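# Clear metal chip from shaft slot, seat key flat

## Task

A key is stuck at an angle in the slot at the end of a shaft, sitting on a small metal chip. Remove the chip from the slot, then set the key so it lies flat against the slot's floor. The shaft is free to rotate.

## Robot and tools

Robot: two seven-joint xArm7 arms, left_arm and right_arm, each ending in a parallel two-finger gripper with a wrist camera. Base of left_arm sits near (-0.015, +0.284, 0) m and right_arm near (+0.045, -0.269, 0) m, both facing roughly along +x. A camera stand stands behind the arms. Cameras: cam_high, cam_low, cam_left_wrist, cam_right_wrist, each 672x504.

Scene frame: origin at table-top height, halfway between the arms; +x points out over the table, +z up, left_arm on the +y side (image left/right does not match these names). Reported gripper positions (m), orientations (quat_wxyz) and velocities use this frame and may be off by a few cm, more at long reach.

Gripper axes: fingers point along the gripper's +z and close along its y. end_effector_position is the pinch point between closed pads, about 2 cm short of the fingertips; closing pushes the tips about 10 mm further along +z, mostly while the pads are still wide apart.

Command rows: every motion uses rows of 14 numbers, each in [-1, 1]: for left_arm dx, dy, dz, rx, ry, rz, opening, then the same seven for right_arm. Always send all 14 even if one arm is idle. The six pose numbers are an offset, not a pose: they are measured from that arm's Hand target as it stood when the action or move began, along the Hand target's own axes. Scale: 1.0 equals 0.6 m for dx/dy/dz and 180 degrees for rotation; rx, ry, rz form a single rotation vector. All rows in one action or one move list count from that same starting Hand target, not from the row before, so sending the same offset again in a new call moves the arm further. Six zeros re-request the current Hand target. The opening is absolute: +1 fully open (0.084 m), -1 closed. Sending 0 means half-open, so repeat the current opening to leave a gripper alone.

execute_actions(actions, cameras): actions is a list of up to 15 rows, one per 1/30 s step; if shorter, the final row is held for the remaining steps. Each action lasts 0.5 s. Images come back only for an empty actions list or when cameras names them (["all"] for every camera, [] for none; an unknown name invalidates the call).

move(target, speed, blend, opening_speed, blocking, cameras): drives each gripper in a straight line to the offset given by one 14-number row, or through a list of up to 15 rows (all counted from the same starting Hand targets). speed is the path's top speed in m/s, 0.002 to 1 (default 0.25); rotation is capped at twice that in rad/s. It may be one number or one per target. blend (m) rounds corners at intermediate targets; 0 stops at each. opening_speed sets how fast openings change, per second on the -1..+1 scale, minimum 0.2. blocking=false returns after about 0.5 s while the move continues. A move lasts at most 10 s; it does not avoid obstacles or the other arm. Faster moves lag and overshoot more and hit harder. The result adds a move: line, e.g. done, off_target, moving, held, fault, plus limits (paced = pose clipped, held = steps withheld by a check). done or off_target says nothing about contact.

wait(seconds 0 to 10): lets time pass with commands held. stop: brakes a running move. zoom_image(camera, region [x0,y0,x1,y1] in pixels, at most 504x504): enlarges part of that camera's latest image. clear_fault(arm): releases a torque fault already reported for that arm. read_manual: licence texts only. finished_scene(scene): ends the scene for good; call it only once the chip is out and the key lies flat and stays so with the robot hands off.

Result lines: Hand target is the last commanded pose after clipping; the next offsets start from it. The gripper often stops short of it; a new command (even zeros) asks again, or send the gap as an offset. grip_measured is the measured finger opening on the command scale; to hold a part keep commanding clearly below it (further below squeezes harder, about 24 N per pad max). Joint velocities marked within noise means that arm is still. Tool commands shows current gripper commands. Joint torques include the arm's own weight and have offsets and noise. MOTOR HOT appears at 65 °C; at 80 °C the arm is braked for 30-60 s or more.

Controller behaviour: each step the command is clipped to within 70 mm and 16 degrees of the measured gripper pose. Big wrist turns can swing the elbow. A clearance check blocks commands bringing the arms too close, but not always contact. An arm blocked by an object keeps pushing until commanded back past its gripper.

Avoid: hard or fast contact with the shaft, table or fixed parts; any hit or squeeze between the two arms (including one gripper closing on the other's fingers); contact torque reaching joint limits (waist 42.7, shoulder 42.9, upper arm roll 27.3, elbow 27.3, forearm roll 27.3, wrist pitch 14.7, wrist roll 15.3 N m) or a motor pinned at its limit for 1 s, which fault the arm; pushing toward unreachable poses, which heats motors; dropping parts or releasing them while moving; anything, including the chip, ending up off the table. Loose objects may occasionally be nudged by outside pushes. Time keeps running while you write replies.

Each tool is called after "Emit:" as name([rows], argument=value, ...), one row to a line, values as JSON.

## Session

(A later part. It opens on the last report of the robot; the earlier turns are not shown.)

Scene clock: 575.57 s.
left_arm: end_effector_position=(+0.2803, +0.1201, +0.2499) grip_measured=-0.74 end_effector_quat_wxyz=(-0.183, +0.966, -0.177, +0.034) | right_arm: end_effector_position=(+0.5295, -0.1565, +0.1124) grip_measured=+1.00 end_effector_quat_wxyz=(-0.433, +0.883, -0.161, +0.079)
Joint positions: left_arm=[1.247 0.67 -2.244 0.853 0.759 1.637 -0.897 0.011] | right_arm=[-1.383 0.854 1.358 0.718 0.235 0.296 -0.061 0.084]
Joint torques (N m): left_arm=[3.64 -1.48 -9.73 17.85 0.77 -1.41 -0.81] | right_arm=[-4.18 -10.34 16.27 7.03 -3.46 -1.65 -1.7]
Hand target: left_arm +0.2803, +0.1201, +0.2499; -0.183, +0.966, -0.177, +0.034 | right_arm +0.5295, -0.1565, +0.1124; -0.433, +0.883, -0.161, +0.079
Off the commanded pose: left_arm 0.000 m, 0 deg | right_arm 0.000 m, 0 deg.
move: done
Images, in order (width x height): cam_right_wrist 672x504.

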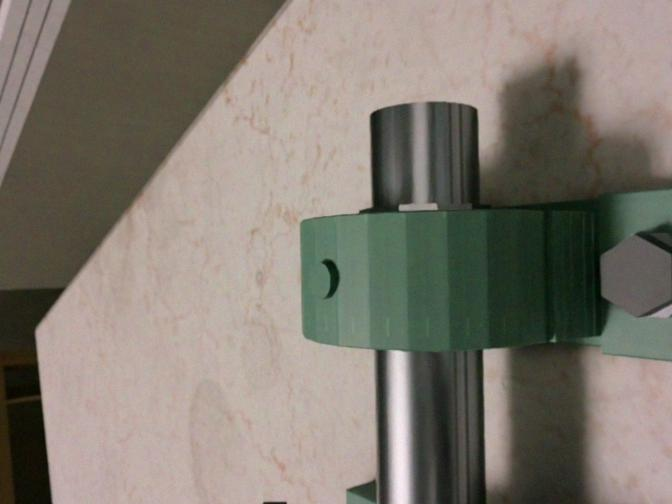

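Emit:
move(target=[0,0,0,0,0,0,-1,0,0,0.151,0,0,0,1], speed=0.12)

Emit:
move(target=[0,0,0,0,0,0,-1,0,0,0,0,0,0,-0.8], opening_speed=0.8)

Emit:
move([
  [0,0,0,0,0,0,-1,0,-0.0044,0,-0.0667,0,0,-0.8],
  [0,0,0,0,0,0,-1,0,-0.0103,0.0013,-0.1333,0,0,-0.8],
  [0,0,0,0,0,0,-1,0,-0.0153,0.0043,-0.2,0,0,-0.8],
], speed=0.12, blend=0.004)

Emit:
move([
  [0,0,0,0,0,0,-1,0,-0.0058,0.0012,-0.0667,0,0,-0.8],
  [0,0,0,0,0,0,-1,0,-0.0106,0.0024,-0.1333,0,0,-0.8],
], speed=0.12, blend=0.004)

Emit:
move(target=[0,0,0,0,0,0,-1,0,-0.0025,-0.001,-0.0333,0,0,-0.8], speed=0.12)

Emit:
move(target=[0,0,0,0,0,0,-1,0,0,0,0,0,0,1], opening_speed=1)

Emit:
move(target=[0,0,0,0,0,0,-1,0,0,-0.2,0,0,0,1], cameras=["cam_left_wrist"])

Scene clock: 594.27 s.
left_arm: end_effector_position=(+0.2803, +0.1201, +0.2499) grip_measured=-0.74 end_effector_quat_wxyz=(-0.183, +0.966, -0.177, +0.034) | right_arm: end_effector_position=(+0.5548, -0.0895, +0.0570) grip_measured=+1.00 end_effector_quat_wxyz=(-0.433, +0.883, -0.161, +0.079)
Joint positions: left_arm=[1.247 0.67 -2.244 0.853 0.759 1.637 -0.897 0.011] | right_arm=[-1.033 0.986 1.17 0.82 0.234 0.088 -0.071 0.084]
Joint torques (N m): left_arm=[3.68 -1.52 -9.76 17.9 0.67 -1.44 -0.73] | right_arm=[4.05 -15.62 17.91 9.42 -4.09 -1.88 -1.82]
Hand target: left_arm +0.2803, +0.1201, +0.2499; -0.183, +0.966, -0.177, +0.034 | right_arm +0.5549, -0.0894, +0.0570; -0.433, +0.883, -0.161, +0.079
Off the commanded pose: left_arm 0.000 m, 0 deg | right_arm 0.000 m, 0 deg.
move: done

Scene clock: 596.73 s.
left_arm: end_effector_position=(+0.2803, +0.1201, +0.2499) grip_measured=-0.74 end_effector_quat_wxyz=(-0.183, +0.966, -0.177, +0.034) | right_arm: end_effector_position=(+0.5549, -0.0894, +0.0570) grip_measured=-0.10 end_effector_quat_wxyz=(-0.433, +0.883, -0.161, +0.079)
Joint positions: left_arm=[1.247 0.67 -2.244 0.853 0.759 1.637 -0.897 0.011] | right_arm=[-1.033 0.986 1.17 0.82 0.234 0.088 -0.071 0.04]
Joint torques (N m): left_arm=[3.56 -1.35 -9.64 17.97 0.55 -1.37 -0.8] | right_arm=[3.53 -17.87 18.21 6.38 -0.76 -1.48 -0.12]
Hand target: left_arm +0.2803, +0.1201, +0.2499; -0.183, +0.966, -0.177, +0.034 | right_arm +0.5549, -0.0894, +0.0570; -0.433, +0.883, -0.161, +0.079
Off the commanded pose: left_arm 0.000 m, 0 deg | right_arm 0.000 m, 0 deg.
move: done

Scene clock: 599.87 s.
left_arm: end_effector_position=(+0.2803, +0.1201, +0.2499) grip_measured=-0.74 end_effector_quat_wxyz=(-0.183, +0.966, -0.177, +0.034) | right_arm: end_effector_position=(+0.5576, -0.0823, +0.0627) grip_measured=-0.10 end_effector_quat_wxyz=(-0.139, +0.974, -0.178, +0.025)
Joint positions: left_arm=[1.247 0.67 -2.244 0.853 0.759 1.637 -0.897 0.011] | right_arm=[-0.273 0.448 0.567 1.034 -0.003 0.485 0.604 0.04]
Joint torques (N m): left_arm=[3.48 -1.43 -9.66 18.07 0.43 -1.44 -0.77] | right_arm=[15.17 -24.17 19.4 10.16 -1.36 1.65 2.92]
Hand target: left_arm +0.2803, +0.1201, +0.2499; -0.183, +0.966, -0.177, +0.034 | right_arm +0.5576, -0.0823, +0.0626; -0.139, +0.974, -0.178, +0.025
Off the commanded pose: left_arm 0.000 m, 0 deg | right_arm 0.000 m, 0 deg.
move: done

Scene clock: 602.13 s.
left_arm: end_effector_position=(+0.2803, +0.1201, +0.2499) grip_measured=-0.74 end_effector_quat_wxyz=(-0.183, +0.966, -0.177, +0.034) | right_arm: end_effector_position=(+0.5599, -0.0764, +0.0630) grip_measured=-0.10 end_effector_quat_wxyz=(+0.066, +0.981, -0.179, -0.012)
Joint positions: left_arm=[1.247 0.67 -2.244 0.853 0.759 1.637 -0.897 0.011] | right_arm=[0.081 0.554 0.347 1.363 -0.341 0.96 0.975 0.04]
Joint torques (N m): left_arm=[3.61 -1.4 -9.57 18.11 0.52 -1.42 -0.76] | right_arm=[23.24 -22.89 32.38 15.37 3.46 -3.82 2.75]
Hand target: left_arm +0.2803, +0.1201, +0.2499; -0.183, +0.966, -0.177, +0.034 | right_arm +0.5599, -0.0762, +0.0630; +0.066, +0.981, -0.179, -0.012
Off the commanded pose: left_arm 0.000 m, 0 deg | right_arm 0.000 m, 0 deg.
move: done

Scene clock: 603.10 s.
left_arm: end_effector_position=(+0.2803, +0.1201, +0.2499) grip_measured=-0.74 end_effector_quat_wxyz=(-0.183, +0.966, -0.177, +0.034) | right_arm: end_effector_position=(+0.5605, -0.0750, +0.0634) grip_measured=-0.10 end_effector_quat_wxyz=(+0.118, +0.977, -0.179, -0.022)
Joint positions: left_arm=[1.247 0.67 -2.244 0.853 0.759 1.637 -0.897 0.011] | right_arm=[0.151 0.609 0.317 1.467 -0.391 1.094 1.021 0.04]
Joint torques (N m): left_arm=[3.58 -1.46 -9.63 18.05 0.47 -1.4 -0.81] | right_arm=[23.04 -35.15 32.3 22.22 3.13 -4.59 2.49]
Hand target: left_arm +0.2803, +0.1201, +0.2499; -0.183, +0.966, -0.177, +0.034 | right_arm +0.5604, -0.0747, +0.0634; +0.117, +0.977, -0.178, -0.022
Off the commanded pose: left_arm 0.000 m, 0 deg | right_arm 0.000 m, 0 deg.
move: done

Scene clock: 605.23 s.
left_arm: end_effector_position=(+0.2803, +0.1201, +0.2499) grip_measured=-0.74 end_effector_quat_wxyz=(-0.183, +0.966, -0.177, +0.034) | right_arm: end_effector_position=(+0.5604, -0.0747, +0.0634) grip_measured=+1.00 end_effector_quat_wxyz=(+0.117, +0.977, -0.178, -0.022)
Joint positions: left_arm=[1.247 0.67 -2.244 0.853 0.759 1.637 -0.897 0.011] | right_arm=[0.152 0.609 0.316 1.467 -0.39 1.093 1.02 0.084]
Joint torques (N m): left_arm=[3.34 -1.56 -9.58 18.11 0.38 -1.4 -0.74] | right_arm=[-4.91 -42.39 1.3 14.04 -2.22 -0.16 -1.23]
Hand target: left_arm +0.2803, +0.1201, +0.2499; -0.183, +0.966, -0.177, +0.034 | right_arm +0.5604, -0.0747, +0.0634; +0.117, +0.977, -0.178, -0.022
Off the commanded pose: left_arm 0.000 m, 0 deg | right_arm 0.000 m, 0 deg.
move: done

Scene clock: 606.37 s.
left_arm: end_effector_position=(+0.2803, +0.1201, +0.2499) grip_measured=-0.74 end_effector_quat_wxyz=(-0.183, +0.966, -0.177, +0.034) | right_arm: end_effector_position=(+0.5704, -0.0480, +0.1800) grip_measured=+1.00 end_effector_quat_wxyz=(+0.117, +0.977, -0.178, -0.022)
Joint positions: left_arm=[1.247 0.67 -2.244 0.853 0.759 1.637 -0.897 0.011] | right_arm=[0.194 0.546 0.349 1.714 -0.334 1.398 0.977 0.084]
Joint torques (N m): left_arm=[3.24 -1.47 -9.6 18.11 0.29 -1.39 -0.8] | right_arm=[4.39 -30.81 1.01 19.07 -1.62 -0.06 -1.64]
Hand target: left_arm +0.2803, +0.1201, +0.2499; -0.183, +0.966, -0.177, +0.034 | right_arm +0.5705, -0.0481, +0.1800; +0.117, +0.977, -0.178, -0.022
Off the commanded pose: left_arm 0.000 m, 0 deg | right_arm 0.000 m, 0 deg.
move: done
Images, in order (width x height): cam_left_wrist 672x504.

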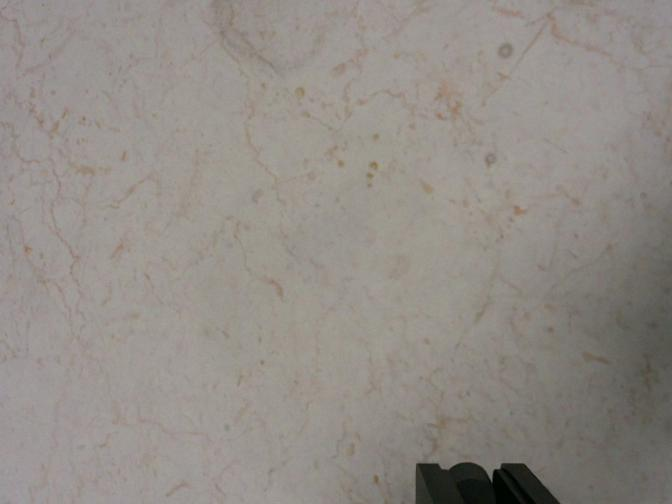

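Emit:
move([
  [0,0,0,0,0,0,-1,0.0403,0.3627,-0.032,0.08,0.08,-0.075,1],
  [0,0,0,0,0,0,-1,-0.1207,0.3728,0.1077,0.299,0.3,-0.281,1],
  [0,0,0,0,0,0,-1,-0.2013,0.2623,0.2163,0.3989,0.4002,-0.375,1],
], speed=0.25, blend=0.03, cameras=["cam_right_wrist"])

Emit:
zoom_image(camera="cam_right_wrist", region=[220, 340, 500, 500])

Scene clock: 637.73 s.
left_arm: end_effector_position=(+0.2803, +0.1201, +0.2499) grip_measured=-0.74 end_effector_quat_wxyz=(-0.183, +0.966, -0.177, +0.034) | right_arm: end_effector_position=(+0.3926, -0.1772, +0.0913) grip_measured=+1.00 end_effector_quat_wxyz=(-0.364, +0.631, +0.436, +0.529)
Joint positions: left_arm=[1.247 0.67 -2.244 0.853 0.759 1.637 -0.897 0.011] | right_arm=[0.527 0.541 -0.969 0.498 1.624 1.828 -2.964 0.084]
Joint torques (N m): left_arm=[3.19 -1.51 -9.49 18.24 0.2 -1.42 -0.76] | right_arm=[-4.43 -11.69 -4.71 9.04 -2.19 2.86 -1.81]
Hand target: left_arm +0.2803, +0.1201, +0.2499; -0.183, +0.966, -0.177, +0.034 | right_arm +0.3926, -0.1772, +0.0913; -0.364, +0.631, +0.436, +0.529
Off the commanded pose: left_arm 0.000 m, 0 deg | right_arm 0.000 m, 0 deg.
move: done
Images, in order (width x height): cam_right_wrist 672x504.

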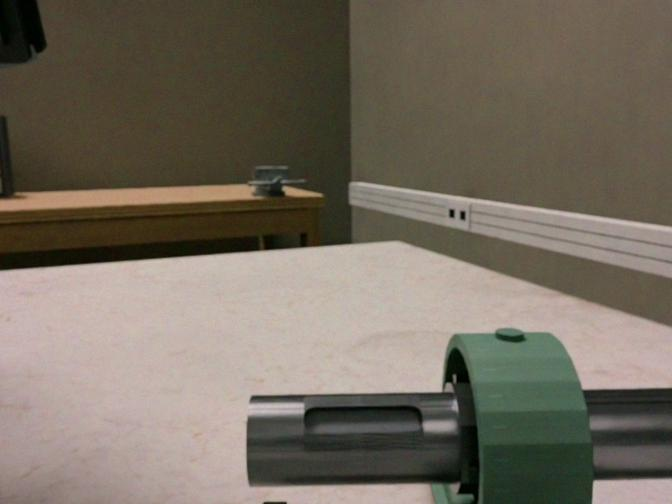

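Scaled by 1.800.

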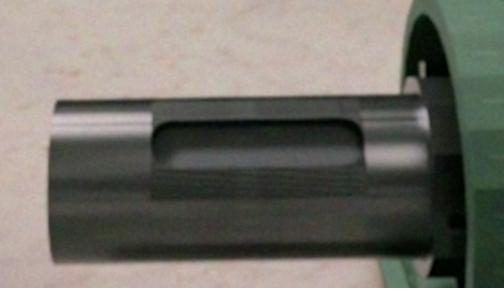

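Emit:
move(target=[0.3325,0.2885,0.0812,0.0472,0,0,-1,0,0,0,0,0,0,1], speed=0.25, cameras=["cam_left_wrist","cam_right_wrist"])

Emit:
zoom_image(camera="cam_left_wrist", region=[350, 354, 500, 504])

Emit:
zoom_image(camera="cam_right_wrist", region=[220, 300, 500, 500])

Scene clock: 655.07 s.
left_arm: end_effector_position=(+0.4161, -0.0846, +0.1411) grip_measured=-0.74 end_effector_quat_wxyz=(-0.254, +0.950, -0.174, +0.047) | right_arm: end_effector_position=(+0.3926, -0.1772, +0.0913) grip_measured=+1.00 end_effector_quat_wxyz=(-0.364, +0.631, +0.436, +0.529)
Joint positions: left_arm=[1.608 -0.823 -2.221 1.67 -0.142 1.309 -0.317 0.011] | right_arm=[0.527 0.542 -0.969 0.498 1.624 1.828 -2.964 0.084]
Joint torques (N m): left_arm=[7.59 26.6 10.1 22.34 -1.34 0.07 1.24] | right_arm=[-4.63 -11.5 -4.88 9.03 -2.28 2.75 -1.53]
Hand target: left_arm +0.4161, -0.0846, +0.1411; -0.254, +0.950, -0.174, +0.047 | right_arm +0.3926, -0.1772, +0.0913; -0.364, +0.631, +0.436, +0.529
Off the commanded pose: left_arm 0.000 m, 0 deg | right_arm 0.000 m, 0 deg.
move: done; limits=paced
Images, in order (width x height): cam_left_wrist 672x504, cam_right_wrist 672x504.

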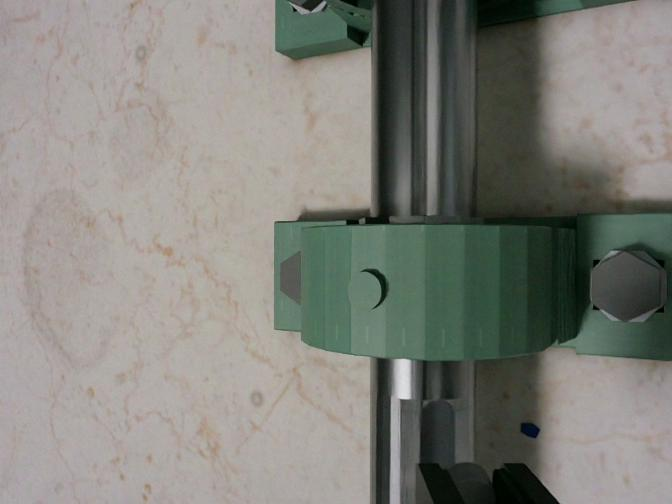

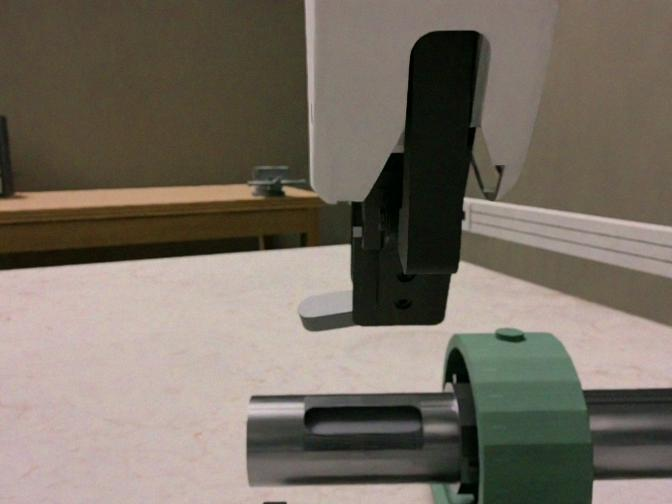

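Scaled by 3.360.

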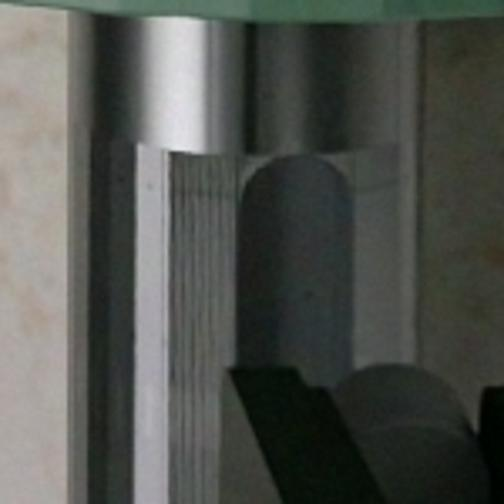

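Scaled by 1.800.

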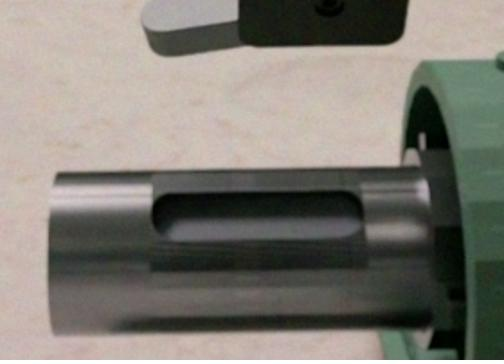

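Emit:
zoom_image(camera="cam_right_wrist", region=[285, 270, 465, 350])

Scaled by 2.800.

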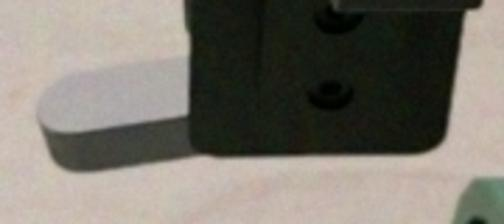

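Emit:
move(target=[0.0053,0.015,0.079,0.0505,-0.0417,-0.0033,-1,0,0,0,0,0,0,1], speed=0.12, cameras=["cam_left_wrist","cam_right_wrist"])

Emit:
zoom_image(camera="cam_left_wrist", region=[370, 384, 530, 504])

Emit:
zoom_image(camera="cam_right_wrist", region=[270, 350, 450, 470])

Scene clock: 691.83 s.
left_arm: end_effector_position=(+0.4185, -0.0804, +0.1278) grip_measured=-0.74 end_effector_quat_wxyz=(-0.279, +0.945, -0.167, +0.033) | right_arm: end_effector_position=(+0.3926, -0.1772, +0.0913) grip_measured=+1.00 end_effector_quat_wxyz=(-0.364, +0.631, +0.436, +0.529)
Joint positions: left_arm=[1.642 -0.883 -2.238 1.728 -0.143 1.36 -0.325 0.011] | right_arm=[0.527 0.542 -0.969 0.498 1.624 1.828 -2.964 0.084]
Joint torques (N m): left_arm=[-6.51 36.51 14.34 13.97 2.62 -1.79 1.22] | right_arm=[-4.69 -11.58 -5.14 9.16 -2.27 2.9 -1.54]
Hand target: left_arm +0.4185, -0.0804, +0.1278; -0.279, +0.945, -0.167, +0.034 (not the last commanded pose) | right_arm +0.3926, -0.1772, +0.0913; -0.364, +0.631, +0.436, +0.529
Off the commanded pose: left_arm 0.034 m, 8 deg | right_arm 0.000 m, 0 deg.
move: held (left_arm; a check stopped the path); limits=held
pose unreachable (left arm): on one or more control steps of this call, first in action 0 (counted from 0), this arm could not follow its commanded pose, so it was not sent that pose on those steps. It may still have moved: this result reports where it is.
cause: moving toward the commanded pose would bring a part of the arm too close to another arm (a part of this arm just beyond joint 4 (elbow) and a part of the right arm just beyond its joint 2 (shoulder), where that arm would come to rest).
Images, in order (width x height): cam_left_wrist 672x504, cam_right_wrist 672x504.

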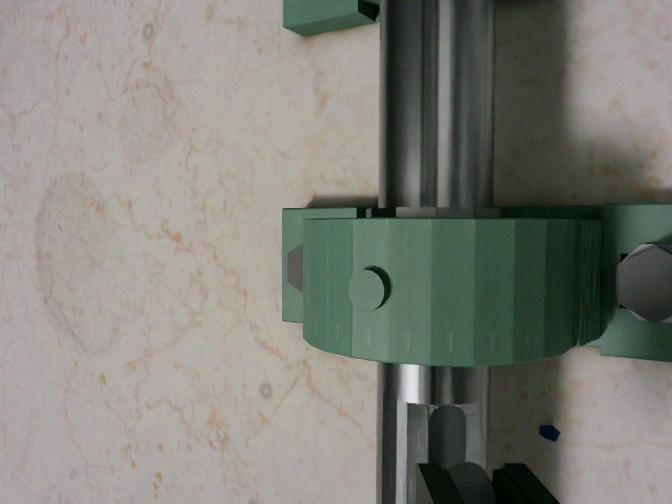

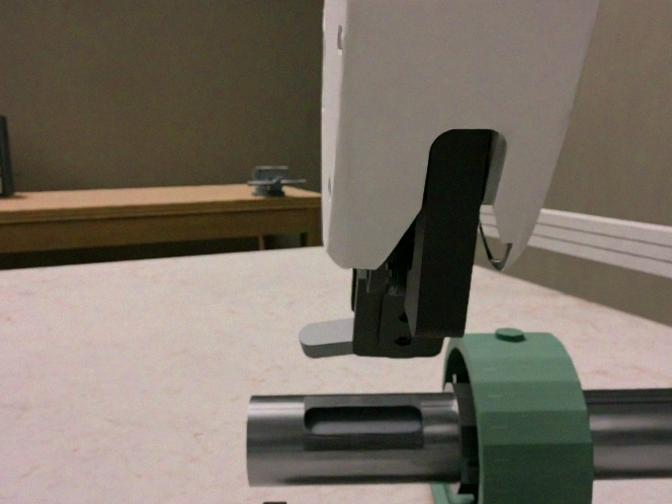

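Scaled by 3.150.

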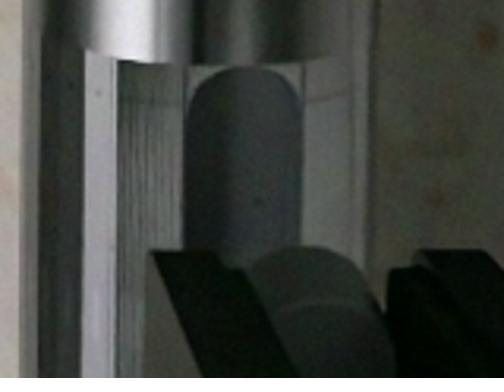

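Scaled by 2.800.

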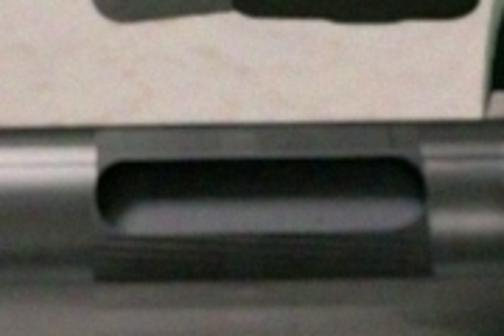

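Emit:
move(target=[0,0,0,0,0,0,-1,0.2252,0.2472,-0.2488,-0.2956,-0.2584,0.4631,1], speed=0.25)

Scene clock: 708.60 s.
left_arm: end_effector_position=(+0.4185, -0.0804, +0.1278) grip_measured=-0.74 end_effector_quat_wxyz=(-0.279, +0.945, -0.167, +0.034) | right_arm: end_effector_position=(+0.4872, -0.3450, +0.2507) grip_measured=+1.00 end_effector_quat_wxyz=(-0.138, +0.964, -0.224, +0.034)
Joint positions: left_arm=[1.642 -0.883 -2.238 1.728 -0.143 1.359 -0.325 0.011] | right_arm=[0.063 -0.139 -0.359 1.007 0.26 1.098 0.06 0.084]
Joint torques (N m): left_arm=[-6.62 36.55 14.49 13.93 2.62 -1.77 1.21] | right_arm=[-4.82 -12.72 3.81 20.55 -2.45 -0.22 2.02]
Hand target: left_arm +0.4185, -0.0804, +0.1278; -0.279, +0.945, -0.167, +0.034 | right_arm +0.4872, -0.3450, +0.2507; -0.138, +0.964, -0.224, +0.034
Off the commanded pose: left_arm 0.000 m, 0 deg | right_arm 0.000 m, 0 deg.
move: done

Emit:
move(target=[0.0063,0.0138,0.0552,0.0343,-0.0283,-0.0022,-1,0,0,0,0,0,0,1], speed=0.12, cameras=["cam_left_wrist"])

Emit:
zoom_image(camera="cam_left_wrist", region=[400, 404, 530, 504])

Scene clock: 725.20 s.
left_arm: end_effector_position=(+0.4248, -0.0711, +0.0954) grip_measured=-0.74 end_effector_quat_wxyz=(-0.337, +0.930, -0.149, +0.001) | right_arm: end_effector_position=(+0.4872, -0.3450, +0.2507) grip_measured=+1.00 end_effector_quat_wxyz=(-0.138, +0.964, -0.224, +0.034)
Joint positions: left_arm=[1.734 -1.038 -2.275 1.899 -0.143 1.493 -0.347 0.011] | right_arm=[0.063 -0.139 -0.359 1.007 0.26 1.098 0.06 0.084]
Joint torques (N m): left_arm=[7.34 30.71 10.52 20.35 2.36 0.42 -0.99] | right_arm=[-4.67 -13.19 -0.42 20.22 -2.21 -0.57 2.15]
Hand target: left_arm +0.4248, -0.0711, +0.0953; -0.337, +0.930, -0.149, +0.001 | right_arm +0.4872, -0.3450, +0.2507; -0.138, +0.964, -0.224, +0.034
Off the commanded pose: left_arm 0.000 m, 0 deg | right_arm 0.000 m, 0 deg.
move: done
Images, in order (width x height): cam_left_wrist 672x504.

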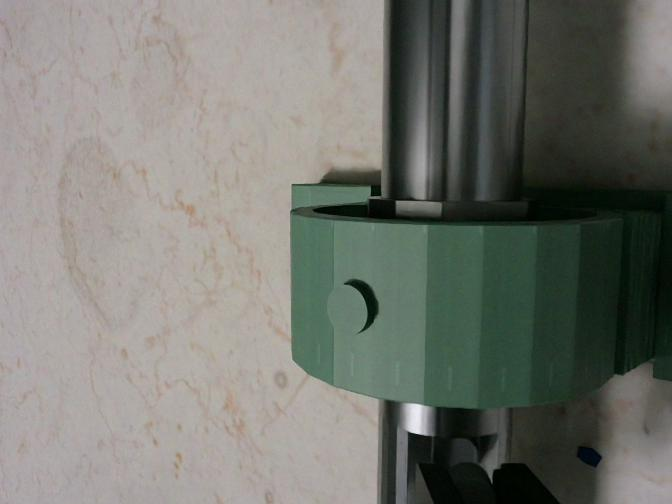

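Scaled by 3.877.

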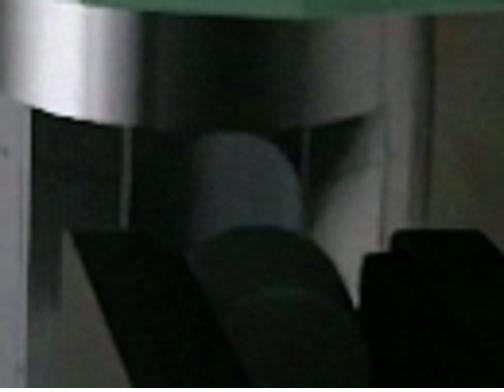

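Emit:
move(target=[0.0028,0,0.0215,0,0,0,-1,0,0,0,0,0,0,1], speed=0.06, cameras=["cam_left_wrist"])

Emit:
zoom_image(camera="cam_left_wrist", region=[400, 404, 530, 504])

Scene clock: 756.23 s.
left_arm: end_effector_position=(+0.4277, -0.0635, +0.0852) grip_measured=-0.74 end_effector_quat_wxyz=(-0.337, +0.930, -0.149, +0.001) | right_arm: end_effector_position=(+0.4872, -0.3450, +0.2507) grip_measured=+1.00 end_effector_quat_wxyz=(-0.138, +0.964, -0.224, +0.034)
Joint positions: left_arm=[1.732 -1.039 -2.276 1.862 -0.144 1.456 -0.344 0.011] | right_arm=[0.063 -0.139 -0.359 1.007 0.26 1.098 0.06 0.084]
Joint torques (N m): left_arm=[-6.69 30.8 10.71 12.31 -1.13 -1.55 1.2] | right_arm=[-4.48 -12.97 -0.39 20 -2.46 -0.4 2.1]
Hand target: left_arm +0.4277, -0.0635, +0.0852; -0.337, +0.930, -0.149, +0.001 | right_arm +0.4872, -0.3450, +0.2507; -0.138, +0.964, -0.224, +0.034
Off the commanded pose: left_arm 0.000 m, 0 deg | right_arm 0.000 m, 0 deg.
move: done
Images, in order (width x height): cam_left_wrist 672x504.

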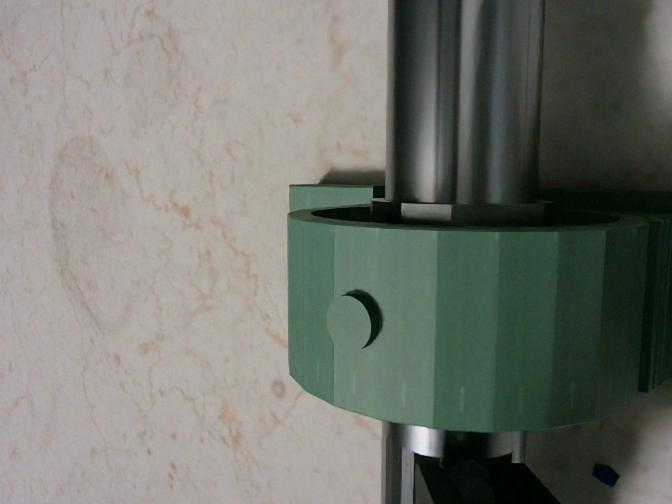

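Scaled by 3.877.

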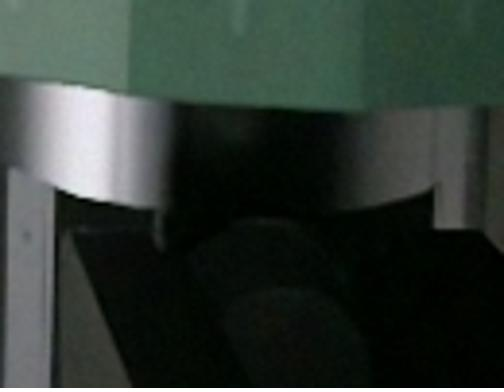

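Emit:
move(target=[0.0006,-0.0007,0.0066,0,0,0,-1,0,0,0,0,0,0,1], speed=0.03, cameras=["cam_left_wrist"])

Emit:
zoom_image(camera="cam_left_wrist", region=[400, 404, 530, 504])

Scene clock: 771.67 s.
left_arm: end_effector_position=(+0.4285, -0.0612, +0.0825) grip_measured=-0.74 end_effector_quat_wxyz=(-0.336, +0.930, -0.149, +0.002) | right_arm: end_effector_position=(+0.4872, -0.3450, +0.2507) grip_measured=+1.00 end_effector_quat_wxyz=(-0.138, +0.964, -0.224, +0.034)
Joint positions: left_arm=[1.731 -1.038 -2.276 1.849 -0.145 1.445 -0.343 0.011] | right_arm=[0.063 -0.139 -0.359 1.007 0.26 1.098 0.06 0.084]
Joint torques (N m): left_arm=[12.86 20.62 15.38 -6.2 0.37 -0.83 1.31] | right_arm=[-4.4 -13.4 -0.52 20.26 -2.31 -0.38 2.05]
Hand target: left_arm +0.4286, -0.0608, +0.0824; -0.337, +0.930, -0.149, +0.001 | right_arm +0.4872, -0.3450, +0.2507; -0.138, +0.964, -0.224, +0.034
Off the commanded pose: left_arm 0.000 m, 0 deg | right_arm 0.000 m, 0 deg.
move: done
Images, in order (width x height): cam_left_wrist 672x504.

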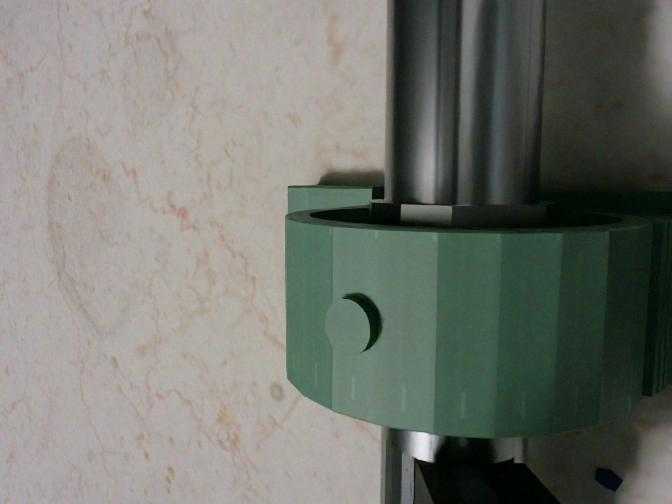

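Scaled by 3.877.

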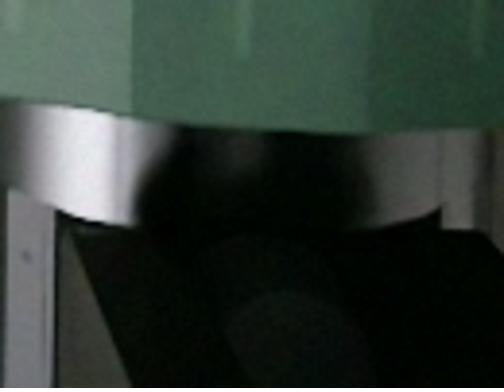

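Emit:
execute_actions(actions=[])

Scene clock: 803.20 s.
left_arm: end_effector_position=(+0.4286, -0.0608, +0.0824) grip_measured=-0.74 end_effector_quat_wxyz=(-0.337, +0.930, -0.149, +0.001) | right_arm: end_effector_position=(+0.4872, -0.3450, +0.2507) grip_measured=+1.00 end_effector_quat_wxyz=(-0.138, +0.964, -0.224, +0.034)
Joint positions: left_arm=[1.731 -1.039 -2.276 1.849 -0.145 1.445 -0.343 0.011] | right_arm=[0.063 -0.139 -0.359 1.007 0.26 1.098 0.06 0.084]
Joint velocities: within noise
Joint torques (N m): left_arm=[23.37 17.75 16.12 -4.21 4.09 1.21 1.07] | right_arm=[-4.55 -12.87 -0.45 20.07 -2.14 -0.32 2.07]
Hand target: left_arm +0.4286, -0.0608, +0.0824; -0.337, +0.930, -0.149, +0.001 | right_arm +0.4872, -0.3450, +0.2507; -0.138, +0.964, -0.224, +0.034
Tool commands: left_gripper/opening=-1.0 right_gripper/opening=+1.0
Off the commanded pose: left_arm 0.000 m, 0 deg | right_arm 0.000 m, 0 deg.

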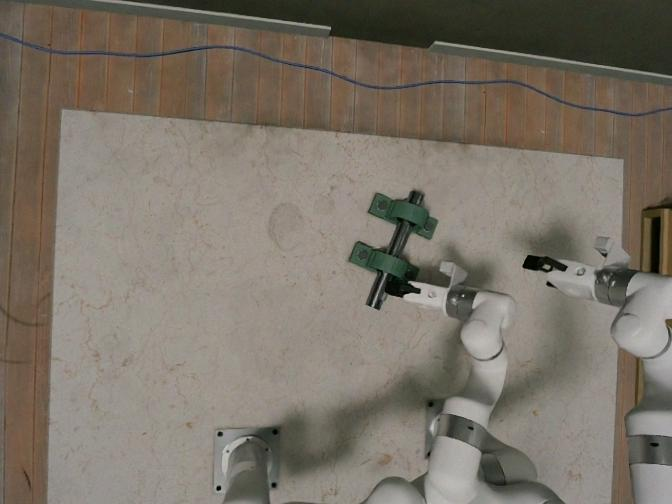

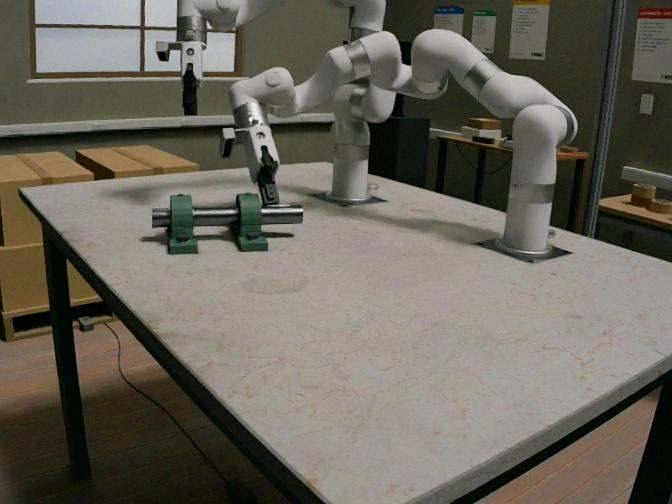

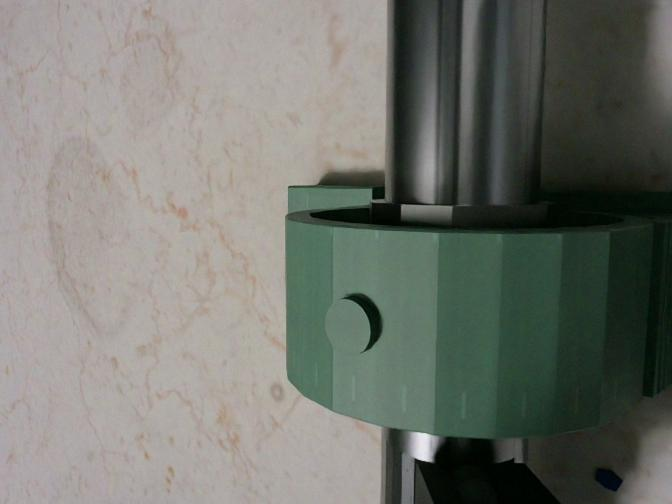

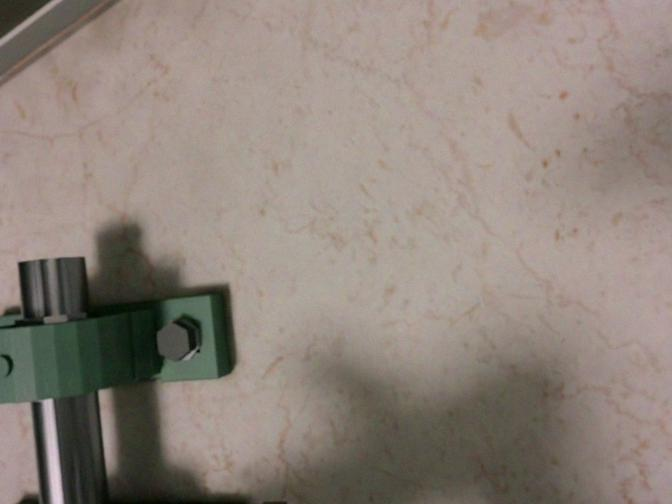

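Emit:
move(target=[0.00043,0,0.0033,0,0,0,-1,0,0,0,0,0,0,1], speed=0.02)

Emit:
move(target=[0,0.0017,0,0,0,0,-1,0,0,0,0,0,0,1], speed=0.02)

Emit:
move(target=[-0.00165,0,0.0002,0,0,0,-1,0,0,0,0,0,0,1], speed=0.02)

Scene clock: 814.60 s.
left_arm: end_effector_position=(+0.4290, -0.0597, +0.0809) grip_measured=-0.74 end_effector_quat_wxyz=(-0.337, +0.930, -0.149, +0.001) | right_arm: end_effector_position=(+0.4872, -0.3450, +0.2507) grip_measured=+1.00 end_effector_quat_wxyz=(-0.138, +0.964, -0.224, +0.034)
Joint positions: left_arm=[1.731 -1.039 -2.276 1.844 -0.145 1.439 -0.342 0.011] | right_arm=[0.063 -0.139 -0.359 1.007 0.26 1.098 0.06 0.084]
Joint torques (N m): left_arm=[22.29 15.23 12.94 -9.97 0.37 -0.25 1.29] | right_arm=[-4.35 -13.24 -0.39 20.06 -2.59 -0.71 2.06]
Hand target: left_arm +0.4290, -0.0597, +0.0808; -0.337, +0.930, -0.149, +0.001 | right_arm +0.4872, -0.3450, +0.2507; -0.138, +0.964, -0.224, +0.034
Off the commanded pose: left_arm 0.000 m, 0 deg | right_arm 0.000 m, 0 deg.
move: done

Scene clock: 815.30 s.
left_arm: end_effector_position=(+0.4288, -0.0603, +0.0802) grip_measured=-0.74 end_effector_quat_wxyz=(-0.337, +0.930, -0.149, +0.001) | right_arm: end_effector_position=(+0.4872, -0.3450, +0.2507) grip_measured=+1.00 end_effector_quat_wxyz=(-0.138, +0.964, -0.224, +0.034)
Joint positions: left_arm=[1.732 -1.041 -2.277 1.846 -0.146 1.44 -0.343 0.011] | right_arm=[0.063 -0.139 -0.359 1.007 0.26 1.098 0.06 0.084]
Joint torques (N m): left_arm=[15.91 12.48 4.2 4.46 -2.78 -0.94 -0.93] | right_arm=[-4.97 -13.52 -0.26 19.9 -2.21 -0.4 2.05]
Hand target: left_arm +0.4287, -0.0604, +0.0802; -0.337, +0.930, -0.149, +0.001 | right_arm +0.4872, -0.3450, +0.2507; -0.138, +0.964, -0.224, +0.034
Off the commanded pose: left_arm 0.000 m, 0 deg | right_arm 0.000 m, 0 deg.
move: done

Scene clock: 816.00 s.
left_arm: end_effector_position=(+0.4278, -0.0600, +0.0799) grip_measured=-0.74 end_effector_quat_wxyz=(-0.337, +0.930, -0.149, +0.001) | right_arm: end_effector_position=(+0.4872, -0.3450, +0.2507) grip_measured=+1.00 end_effector_quat_wxyz=(-0.138, +0.964, -0.224, +0.034)
Joint positions: left_arm=[1.728 -1.039 -2.276 1.84 -0.145 1.438 -0.344 0.011] | right_arm=[0.063 -0.139 -0.359 1.007 0.26 1.098 0.06 0.084]
Joint torques (N m): left_arm=[-7.54 37.51 12.82 7.68 2.26 0.65 -0.97] | right_arm=[-4.72 -13.64 -0.14 20.02 -2.04 -0.46 1.96]
Hand target: left_arm +0.4278, -0.0601, +0.0802; -0.337, +0.930, -0.149, +0.001 | right_arm +0.4872, -0.3450, +0.2507; -0.138, +0.964, -0.224, +0.034
Off the commanded pose: left_arm 0.000 m, 0 deg | right_arm 0.000 m, 0 deg.
move: done

Emit:
move(target=[0.0009,0,-0.0004,0,0,0,-1,0,0,0,0,0,0,1], speed=0.02)

Emit:
move(target=[0,0,0,0,0,0,-0.4,0,0,0,0,0,0,1], speed=0.02, opening_speed=0.4)

Emit:
move(target=[-0.0066,0,-0.05,0,0,0,-0.4,0,0,0,0,0,0,1], speed=0.08, cameras=["cam_left_wrist"])

Scene clock: 823.53 s.
left_arm: end_effector_position=(+0.4283, -0.0604, +0.0803) grip_measured=-0.74 end_effector_quat_wxyz=(-0.337, +0.930, -0.149, +0.001) | right_arm: end_effector_position=(+0.4872, -0.3450, +0.2507) grip_measured=+1.00 end_effector_quat_wxyz=(-0.138, +0.964, -0.224, +0.034)
Joint positions: left_arm=[1.73 -1.04 -2.277 1.844 -0.145 1.44 -0.344 0.011] | right_arm=[0.063 -0.139 -0.359 1.007 0.26 1.098 0.06 0.084]
Joint torques (N m): left_arm=[8.01 30.82 11.46 19.95 -0.87 0.21 1.22] | right_arm=[-4.11 -13.27 -0.09 19.9 -2.13 -0.56 2.12]
Hand target: left_arm +0.4283, -0.0604, +0.0803; -0.337, +0.930, -0.149, +0.001 | right_arm +0.4872, -0.3450, +0.2507; -0.138, +0.964, -0.224, +0.034
Off the commanded pose: left_arm 0.000 m, 0 deg | right_arm 0.000 m, 0 deg.
move: done

Scene clock: 825.30 s.
left_arm: end_effector_position=(+0.4283, -0.0604, +0.0803) grip_measured=-0.42 end_effector_quat_wxyz=(-0.337, +0.930, -0.149, +0.001) | right_arm: end_effector_position=(+0.4872, -0.3450, +0.2507) grip_measured=+1.00 end_effector_quat_wxyz=(-0.138, +0.964, -0.224, +0.034)
Joint positions: left_arm=[1.73 -1.04 -2.277 1.844 -0.145 1.44 -0.344 0.026] | right_arm=[0.063 -0.139 -0.359 1.007 0.26 1.098 0.06 0.084]
Joint torques (N m): left_arm=[4.06 31.52 11.43 19.02 -0.52 0.04 1.04] | right_arm=[-4.45 -13.42 -0.19 20.02 -2.45 -0.53 2.04]
Hand target: left_arm +0.4283, -0.0604, +0.0803; -0.337, +0.930, -0.149, +0.001 | right_arm +0.4872, -0.3450, +0.2507; -0.138, +0.964, -0.224, +0.034
Off the commanded pose: left_arm 0.000 m, 0 deg | right_arm 0.000 m, 0 deg.
move: done

Scene clock: 826.23 s.
left_arm: end_effector_position=(+0.4215, -0.0780, +0.1039) grip_measured=-0.42 end_effector_quat_wxyz=(-0.337, +0.930, -0.149, +0.001) | right_arm: end_effector_position=(+0.4872, -0.3450, +0.2507) grip_measured=+1.00 end_effector_quat_wxyz=(-0.138, +0.964, -0.224, +0.034)
Joint positions: left_arm=[1.735 -1.037 -2.275 1.932 -0.142 1.525 -0.351 0.026] | right_arm=[0.063 -0.139 -0.359 1.007 0.26 1.098 0.06 0.084]
Joint torques (N m): left_arm=[7.59 31.04 10.31 20.23 2.47 0.3 -0.91] | right_arm=[-4.14 -14.25 -0.26 19.92 -2.27 -0.47 2.07]
Hand target: left_arm +0.4214, -0.0780, +0.1039; -0.337, +0.930, -0.149, +0.001 | right_arm +0.4872, -0.3450, +0.2507; -0.138, +0.964, -0.224, +0.034
Off the commanded pose: left_arm 0.000 m, 0 deg | right_arm 0.000 m, 0 deg.
move: done
Images, in order (width x height): cam_left_wrist 672x504.

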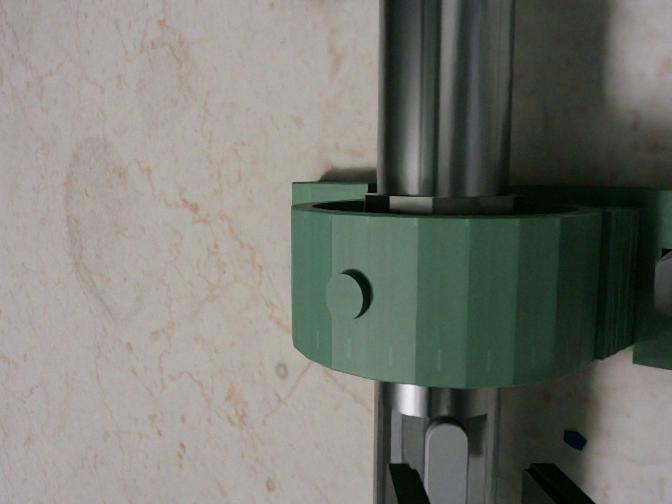

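Emit:
move(target=[0,0,0,0,0.0417,0,-1,0,0,0,0,0,0,1], speed=0.08, cameras=["cam_left_wrist"])

Scene clock: 836.70 s.
left_arm: end_effector_position=(+0.4214, -0.0780, +0.1039) grip_measured=-1.00 end_effector_quat_wxyz=(-0.326, +0.928, -0.171, +0.062) | right_arm: end_effector_position=(+0.4872, -0.3450, +0.2507) grip_measured=+1.00 end_effector_quat_wxyz=(-0.138, +0.964, -0.224, +0.034)
Joint positions: left_arm=[1.606 -0.961 -2.227 1.716 -0.097 1.317 -0.371 0] | right_arm=[0.063 -0.139 -0.359 1.007 0.26 1.098 0.06 0.084]
Joint torques (N m): left_arm=[-6.5 36.99 15.2 12.36 2.65 -1.63 -0.95] | right_arm=[-4.26 -13.72 -0.32 19.77 -2.11 -0.63 2.12]
Hand target: left_arm +0.4214, -0.0780, +0.1039; -0.326, +0.928, -0.171, +0.062 | right_arm +0.4872, -0.3450, +0.2507; -0.138, +0.964, -0.224, +0.034
Off the commanded pose: left_arm 0.000 m, 0 deg | right_arm 0.000 m, 0 deg.
move: done
Images, in order (width x height): cam_left_wrist 672x504.

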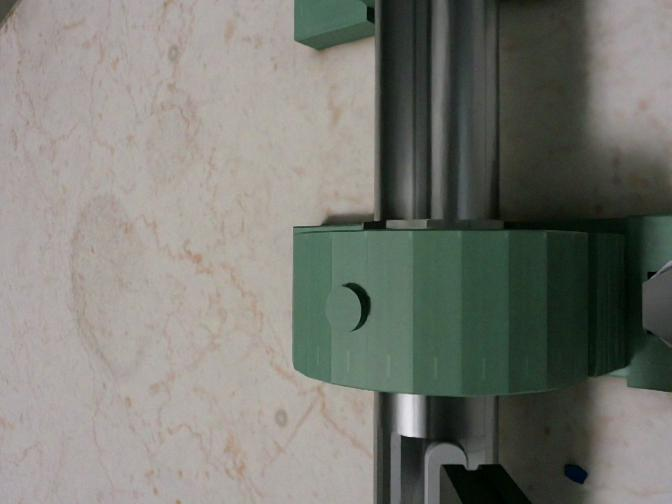

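Emit:
zoom_image(camera="cam_left_wrist", region=[350, 380, 550, 504])

Scaled by 2.520.

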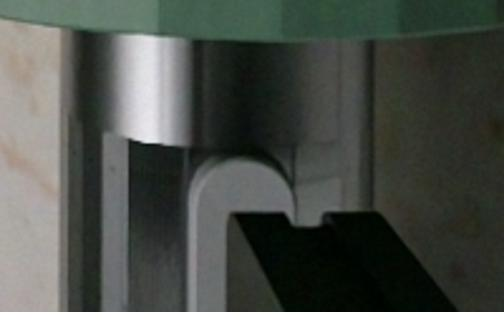

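Emit:
move(target=[-0.09,0,-0.04,0,0,0,-1,0,0,0,0,0,0,1], speed=0.15, cameras=["cam_left_wrist"])

Emit:
zoom_image(camera="cam_left_wrist", region=[340, 240, 560, 440])

Scene clock: 849.77 s.
left_arm: end_effector_position=(+0.3656, -0.0727, +0.1224) grip_measured=-1.00 end_effector_quat_wxyz=(-0.326, +0.928, -0.171, +0.062) | right_arm: end_effector_position=(+0.4872, -0.3450, +0.2507) grip_measured=+1.00 end_effector_quat_wxyz=(-0.138, +0.964, -0.224, +0.034)
Joint positions: left_arm=[1.43 -0.831 -2.18 1.526 -0.053 1.31 -0.434 0] | right_arm=[0.063 -0.139 -0.359 1.007 0.26 1.098 0.06 0.084]
Joint torques (N m): left_arm=[-7.08 33.09 14.96 13.02 2.64 -1.65 -0.94] | right_arm=[-4.37 -13.89 -0.27 19.68 -2.14 -0.53 2.08]
Hand target: left_arm +0.3656, -0.0727, +0.1224; -0.326, +0.928, -0.171, +0.062 | right_arm +0.4872, -0.3450, +0.2507; -0.138, +0.964, -0.224, +0.034
Off the commanded pose: left_arm 0.000 m, 0 deg | right_arm 0.000 m, 0 deg.
move: done
Images, in order (width x height): cam_left_wrist 672x504.

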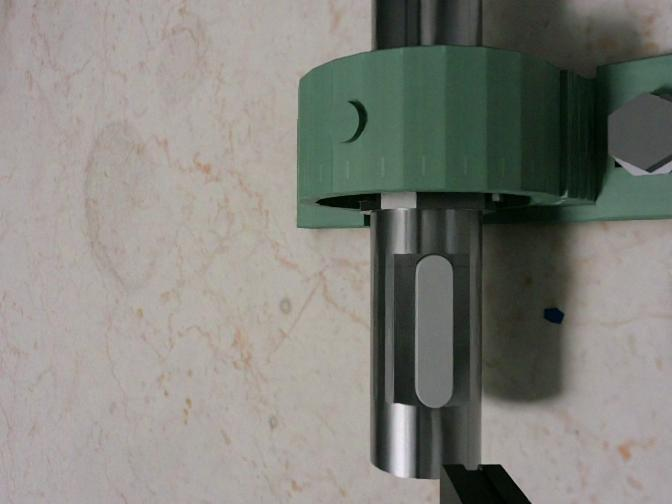

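Scaled by 2.291.

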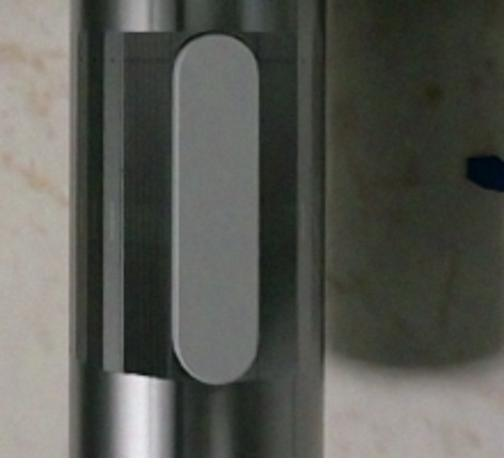

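Emit:
move([
  [0.0727,0,0.0,0,0,0,-1,0,0,0,0,0,0,1],
  [0.0727,0,0.0727,0,0,0,-1,0,0,0,0,0,0,1],
], speed=0.12)

Emit:
move(target=[0,0,0.0083,0,0,0,-1,0,0,0,0,0,0,1], speed=0.02)

Emit:
move(target=[0,0,0.0042,0,0,0,-1,0,0,0,0,0,0,1], speed=0.02)

Scene clock: 868.73 s.
left_arm: end_effector_position=(+0.4162, -0.0629, +0.0886) grip_measured=-1.00 end_effector_quat_wxyz=(-0.326, +0.928, -0.171, +0.062) | right_arm: end_effector_position=(+0.4872, -0.3450, +0.2507) grip_measured=+1.00 end_effector_quat_wxyz=(-0.138, +0.964, -0.224, +0.034)
Joint positions: left_arm=[1.576 -0.942 -2.223 1.615 -0.093 1.247 -0.378 0] | right_arm=[0.063 -0.139 -0.359 1.007 0.26 1.098 0.06 0.084]
Joint torques (N m): left_arm=[7.61 26.81 11.55 12.16 -1.35 -1.63 1.19] | right_arm=[-4.54 -13.87 0.1 19.7 -2.37 -0.53 2.05]
Hand target: left_arm +0.4162, -0.0629, +0.0886; -0.326, +0.928, -0.171, +0.062 | right_arm +0.4872, -0.3450, +0.2507; -0.138, +0.964, -0.224, +0.034
Off the commanded pose: left_arm 0.000 m, 0 deg | right_arm 0.000 m, 0 deg.
move: done

Scene clock: 869.50 s.
left_arm: end_effector_position=(+0.4173, -0.0600, +0.0847) grip_measured=-1.00 end_effector_quat_wxyz=(-0.326, +0.928, -0.171, +0.062) | right_arm: end_effector_position=(+0.4872, -0.3450, +0.2507) grip_measured=+1.00 end_effector_quat_wxyz=(-0.138, +0.964, -0.224, +0.034)
Joint positions: left_arm=[1.577 -0.944 -2.224 1.604 -0.094 1.233 -0.377 0] | right_arm=[0.063 -0.139 -0.359 1.007 0.26 1.098 0.06 0.084]
Joint torques (N m): left_arm=[7.5 26.76 11.61 12.17 -1.38 -1.63 1.18] | right_arm=[-4.1 -13.8 -0.22 19.91 -2.29 -0.68 1.97]
Hand target: left_arm +0.4173, -0.0600, +0.0847; -0.326, +0.928, -0.171, +0.062 | right_arm +0.4872, -0.3450, +0.2507; -0.138, +0.964, -0.224, +0.034
Off the commanded pose: left_arm 0.000 m, 0 deg | right_arm 0.000 m, 0 deg.
move: done

Scene clock: 870.20 s.
left_arm: end_effector_position=(+0.4179, -0.0585, +0.0827) grip_measured=-1.00 end_effector_quat_wxyz=(-0.326, +0.928, -0.171, +0.062) | right_arm: end_effector_position=(+0.4872, -0.3450, +0.2507) grip_measured=+1.00 end_effector_quat_wxyz=(-0.138, +0.964, -0.224, +0.034)
Joint positions: left_arm=[1.578 -0.945 -2.224 1.599 -0.095 1.227 -0.377 0] | right_arm=[0.063 -0.139 -0.359 1.007 0.26 1.098 0.06 0.084]
Joint torques (N m): left_arm=[7.5 26.82 11.63 12.06 -1.41 -1.78 1.22] | right_arm=[-4.2 -14.15 -0.36 19.6 -2.1 -0.57 1.98]
Hand target: left_arm +0.4179, -0.0585, +0.0827; -0.326, +0.928, -0.171, +0.062 | right_arm +0.4872, -0.3450, +0.2507; -0.138, +0.964, -0.224, +0.034
Off the commanded pose: left_arm 0.000 m, 0 deg | right_arm 0.000 m, 0 deg.
move: done

Emit:
move(target=[0,0,0.0025,0,0,0,-1,0,0,0,0,0,0,1], speed=0.02)

Emit:
move(target=[0,0,0.0025,0,0,0,-1,0,0,0,0,0,0,1], speed=0.02)

Scene clock: 878.23 s.
left_arm: end_effector_position=(+0.4181, -0.0578, +0.0817) grip_measured=-1.00 end_effector_quat_wxyz=(-0.326, +0.928, -0.171, +0.062) | right_arm: end_effector_position=(+0.4872, -0.3450, +0.2507) grip_measured=+1.00 end_effector_quat_wxyz=(-0.138, +0.964, -0.224, +0.034)
Joint positions: left_arm=[1.578 -0.945 -2.225 1.595 -0.095 1.223 -0.377 0] | right_arm=[0.063 -0.139 -0.359 1.007 0.26 1.098 0.06 0.084]
Joint torques (N m): left_arm=[22.11 12.07 9.58 -4.99 -1.61 -4.83 1.19] | right_arm=[-4.21 -13.82 -0.28 19.67 -2.22 -0.57 1.94]
Hand target: left_arm +0.4182, -0.0576, +0.0815; -0.326, +0.928, -0.171, +0.062 | right_arm +0.4872, -0.3450, +0.2507; -0.138, +0.964, -0.224, +0.034
Off the commanded pose: left_arm 0.000 m, 0 deg | right_arm 0.000 m, 0 deg.
move: done

Scene clock: 878.93 s.
left_arm: end_effector_position=(+0.4184, -0.0575, +0.0809) grip_measured=-1.00 end_effector_quat_wxyz=(-0.326, +0.928, -0.171, +0.063) | right_arm: end_effector_position=(+0.4872, -0.3450, +0.2507) grip_measured=+1.00 end_effector_quat_wxyz=(-0.138, +0.964, -0.224, +0.034)
Joint positions: left_arm=[1.578 -0.946 -2.225 1.593 -0.096 1.219 -0.376 0] | right_arm=[0.063 -0.139 -0.359 1.007 0.26 1.098 0.06 0.084]
Joint torques (N m): left_arm=[33.51 -1.52 8.08 -18.81 -1.86 -8.5 1.33] | right_arm=[-4.34 -14.3 -0.17 19.76 -2.24 -0.53 2.07]
Hand target: left_arm +0.4186, -0.0567, +0.0804; -0.326, +0.928, -0.171, +0.062 | right_arm +0.4872, -0.3450, +0.2507; -0.138, +0.964, -0.224, +0.034
Off the commanded pose: left_arm 0.001 m, 0 deg | right_arm 0.000 m, 0 deg.
move: done

Emit:
move([
  [0,0,-0.008,0,0,0,-1,0,0,0,0,0,0,1],
  [0.02,0,-0.008,0,0,0,-1,0,0,0,0,0,0,1],
  [0.02,0,-0.0025,0,0,0,-1,0,0,0,0,0,0,1],
], speed=0.03)

Emit:
move(target=[0,0,0.0025,0,0,0,-1,0,0,0,0,0,0,1], speed=0.02)

Emit:
move([
  [0,0,-0.008,0,0,0,-1,0,0,0,0,0,0,1],
  [-0.0433,0,-0.008,0,0,0,-1,0,0,0,0,0,0,1],
  [-0.0433,0,-0.0025,0,0,0,-1,0,0,0,0,0,0,1],
], speed=0.03)

Emit:
move(target=[0,0,0.0025,0,0,0,-1,0,0,0,0,0,0,1], speed=0.02)

Scene clock: 892.30 s.
left_arm: end_effector_position=(+0.4293, -0.0621, +0.0819) grip_measured=-1.00 end_effector_quat_wxyz=(-0.326, +0.928, -0.171, +0.062) | right_arm: end_effector_position=(+0.4872, -0.3450, +0.2507) grip_measured=+1.00 end_effector_quat_wxyz=(-0.138, +0.964, -0.224, +0.034)
Joint positions: left_arm=[1.616 -0.972 -2.234 1.655 -0.102 1.242 -0.366 0] | right_arm=[0.063 -0.139 -0.359 1.007 0.26 1.098 0.06 0.084]
Joint torques (N m): left_arm=[17.31 15.18 9.18 -2.53 -2.33 -4.12 1.23] | right_arm=[-4.32 -14.07 -0.04 19.48 -2.2 -0.67 2.09]
Hand target: left_arm +0.4294, -0.0619, +0.0816; -0.326, +0.928, -0.171, +0.062 | right_arm +0.4872, -0.3450, +0.2507; -0.138, +0.964, -0.224, +0.034
Off the commanded pose: left_arm 0.000 m, 0 deg | right_arm 0.000 m, 0 deg.
move: done

Scene clock: 893.00 s.
left_arm: end_effector_position=(+0.4296, -0.0617, +0.0809) grip_measured=-1.00 end_effector_quat_wxyz=(-0.326, +0.928, -0.171, +0.063) | right_arm: end_effector_position=(+0.4872, -0.3450, +0.2507) grip_measured=+1.00 end_effector_quat_wxyz=(-0.138, +0.964, -0.224, +0.034)
Joint positions: left_arm=[1.616 -0.973 -2.235 1.652 -0.102 1.238 -0.366 0] | right_arm=[0.063 -0.139 -0.359 1.007 0.26 1.098 0.06 0.084]
Joint torques (N m): left_arm=[33.15 -0.36 6.62 -17.76 -2.18 -8.19 1.25] | right_arm=[-4.33 -14.02 0.11 19.58 -2.2 -0.4 1.93]
Hand target: left_arm +0.4298, -0.0610, +0.0804; -0.326, +0.928, -0.171, +0.062 | right_arm +0.4872, -0.3450, +0.2507; -0.138, +0.964, -0.224, +0.034
Off the commanded pose: left_arm 0.001 m, 0 deg | right_arm 0.000 m, 0 deg.
move: done

Scene clock: 895.20 s.
left_arm: end_effector_position=(+0.4050, -0.0530, +0.0819) grip_measured=-1.00 end_effector_quat_wxyz=(-0.326, +0.928, -0.171, +0.062) | right_arm: end_effector_position=(+0.4872, -0.3450, +0.2507) grip_measured=+1.00 end_effector_quat_wxyz=(-0.138, +0.964, -0.224, +0.034)
Joint positions: left_arm=[1.534 -0.915 -2.213 1.53 -0.087 1.203 -0.391 0] | right_arm=[0.063 -0.139 -0.359 1.007 0.26 1.098 0.06 0.084]
Joint torques (N m): left_arm=[18.89 12.1 6.36 -3.92 -3.09 -4.29 0.95] | right_arm=[-3.83 -14.04 -0.26 19.47 -2.25 -0.63 2.02]
Hand target: left_arm +0.4052, -0.0526, +0.0815; -0.326, +0.928, -0.171, +0.062 | right_arm +0.4872, -0.3450, +0.2507; -0.138, +0.964, -0.224, +0.034
Off the commanded pose: left_arm 0.001 m, 0 deg | right_arm 0.000 m, 0 deg.
move: done

Scene clock: 895.90 s.
left_arm: end_effector_position=(+0.4053, -0.0527, +0.0809) grip_measured=-1.00 end_effector_quat_wxyz=(-0.325, +0.928, -0.171, +0.063) | right_arm: end_effector_position=(+0.4872, -0.3450, +0.2507) grip_measured=+1.00 end_effector_quat_wxyz=(-0.138, +0.964, -0.224, +0.034)
Joint positions: left_arm=[1.534 -0.915 -2.214 1.528 -0.088 1.199 -0.39 0] | right_arm=[0.063 -0.139 -0.359 1.007 0.26 1.098 0.06 0.084]
Joint torques (N m): left_arm=[34.22 -2.93 9.04 -20.76 -1.5 -8.22 1.42] | right_arm=[-4.25 -14.38 -0.02 19.54 -1.87 -0.55 2.01]
Hand target: left_arm +0.4055, -0.0517, +0.0803; -0.326, +0.928, -0.171, +0.062 | right_arm +0.4872, -0.3450, +0.2507; -0.138, +0.964, -0.224, +0.034
Off the commanded pose: left_arm 0.001 m, 0 deg | right_arm 0.000 m, 0 deg.
move: done


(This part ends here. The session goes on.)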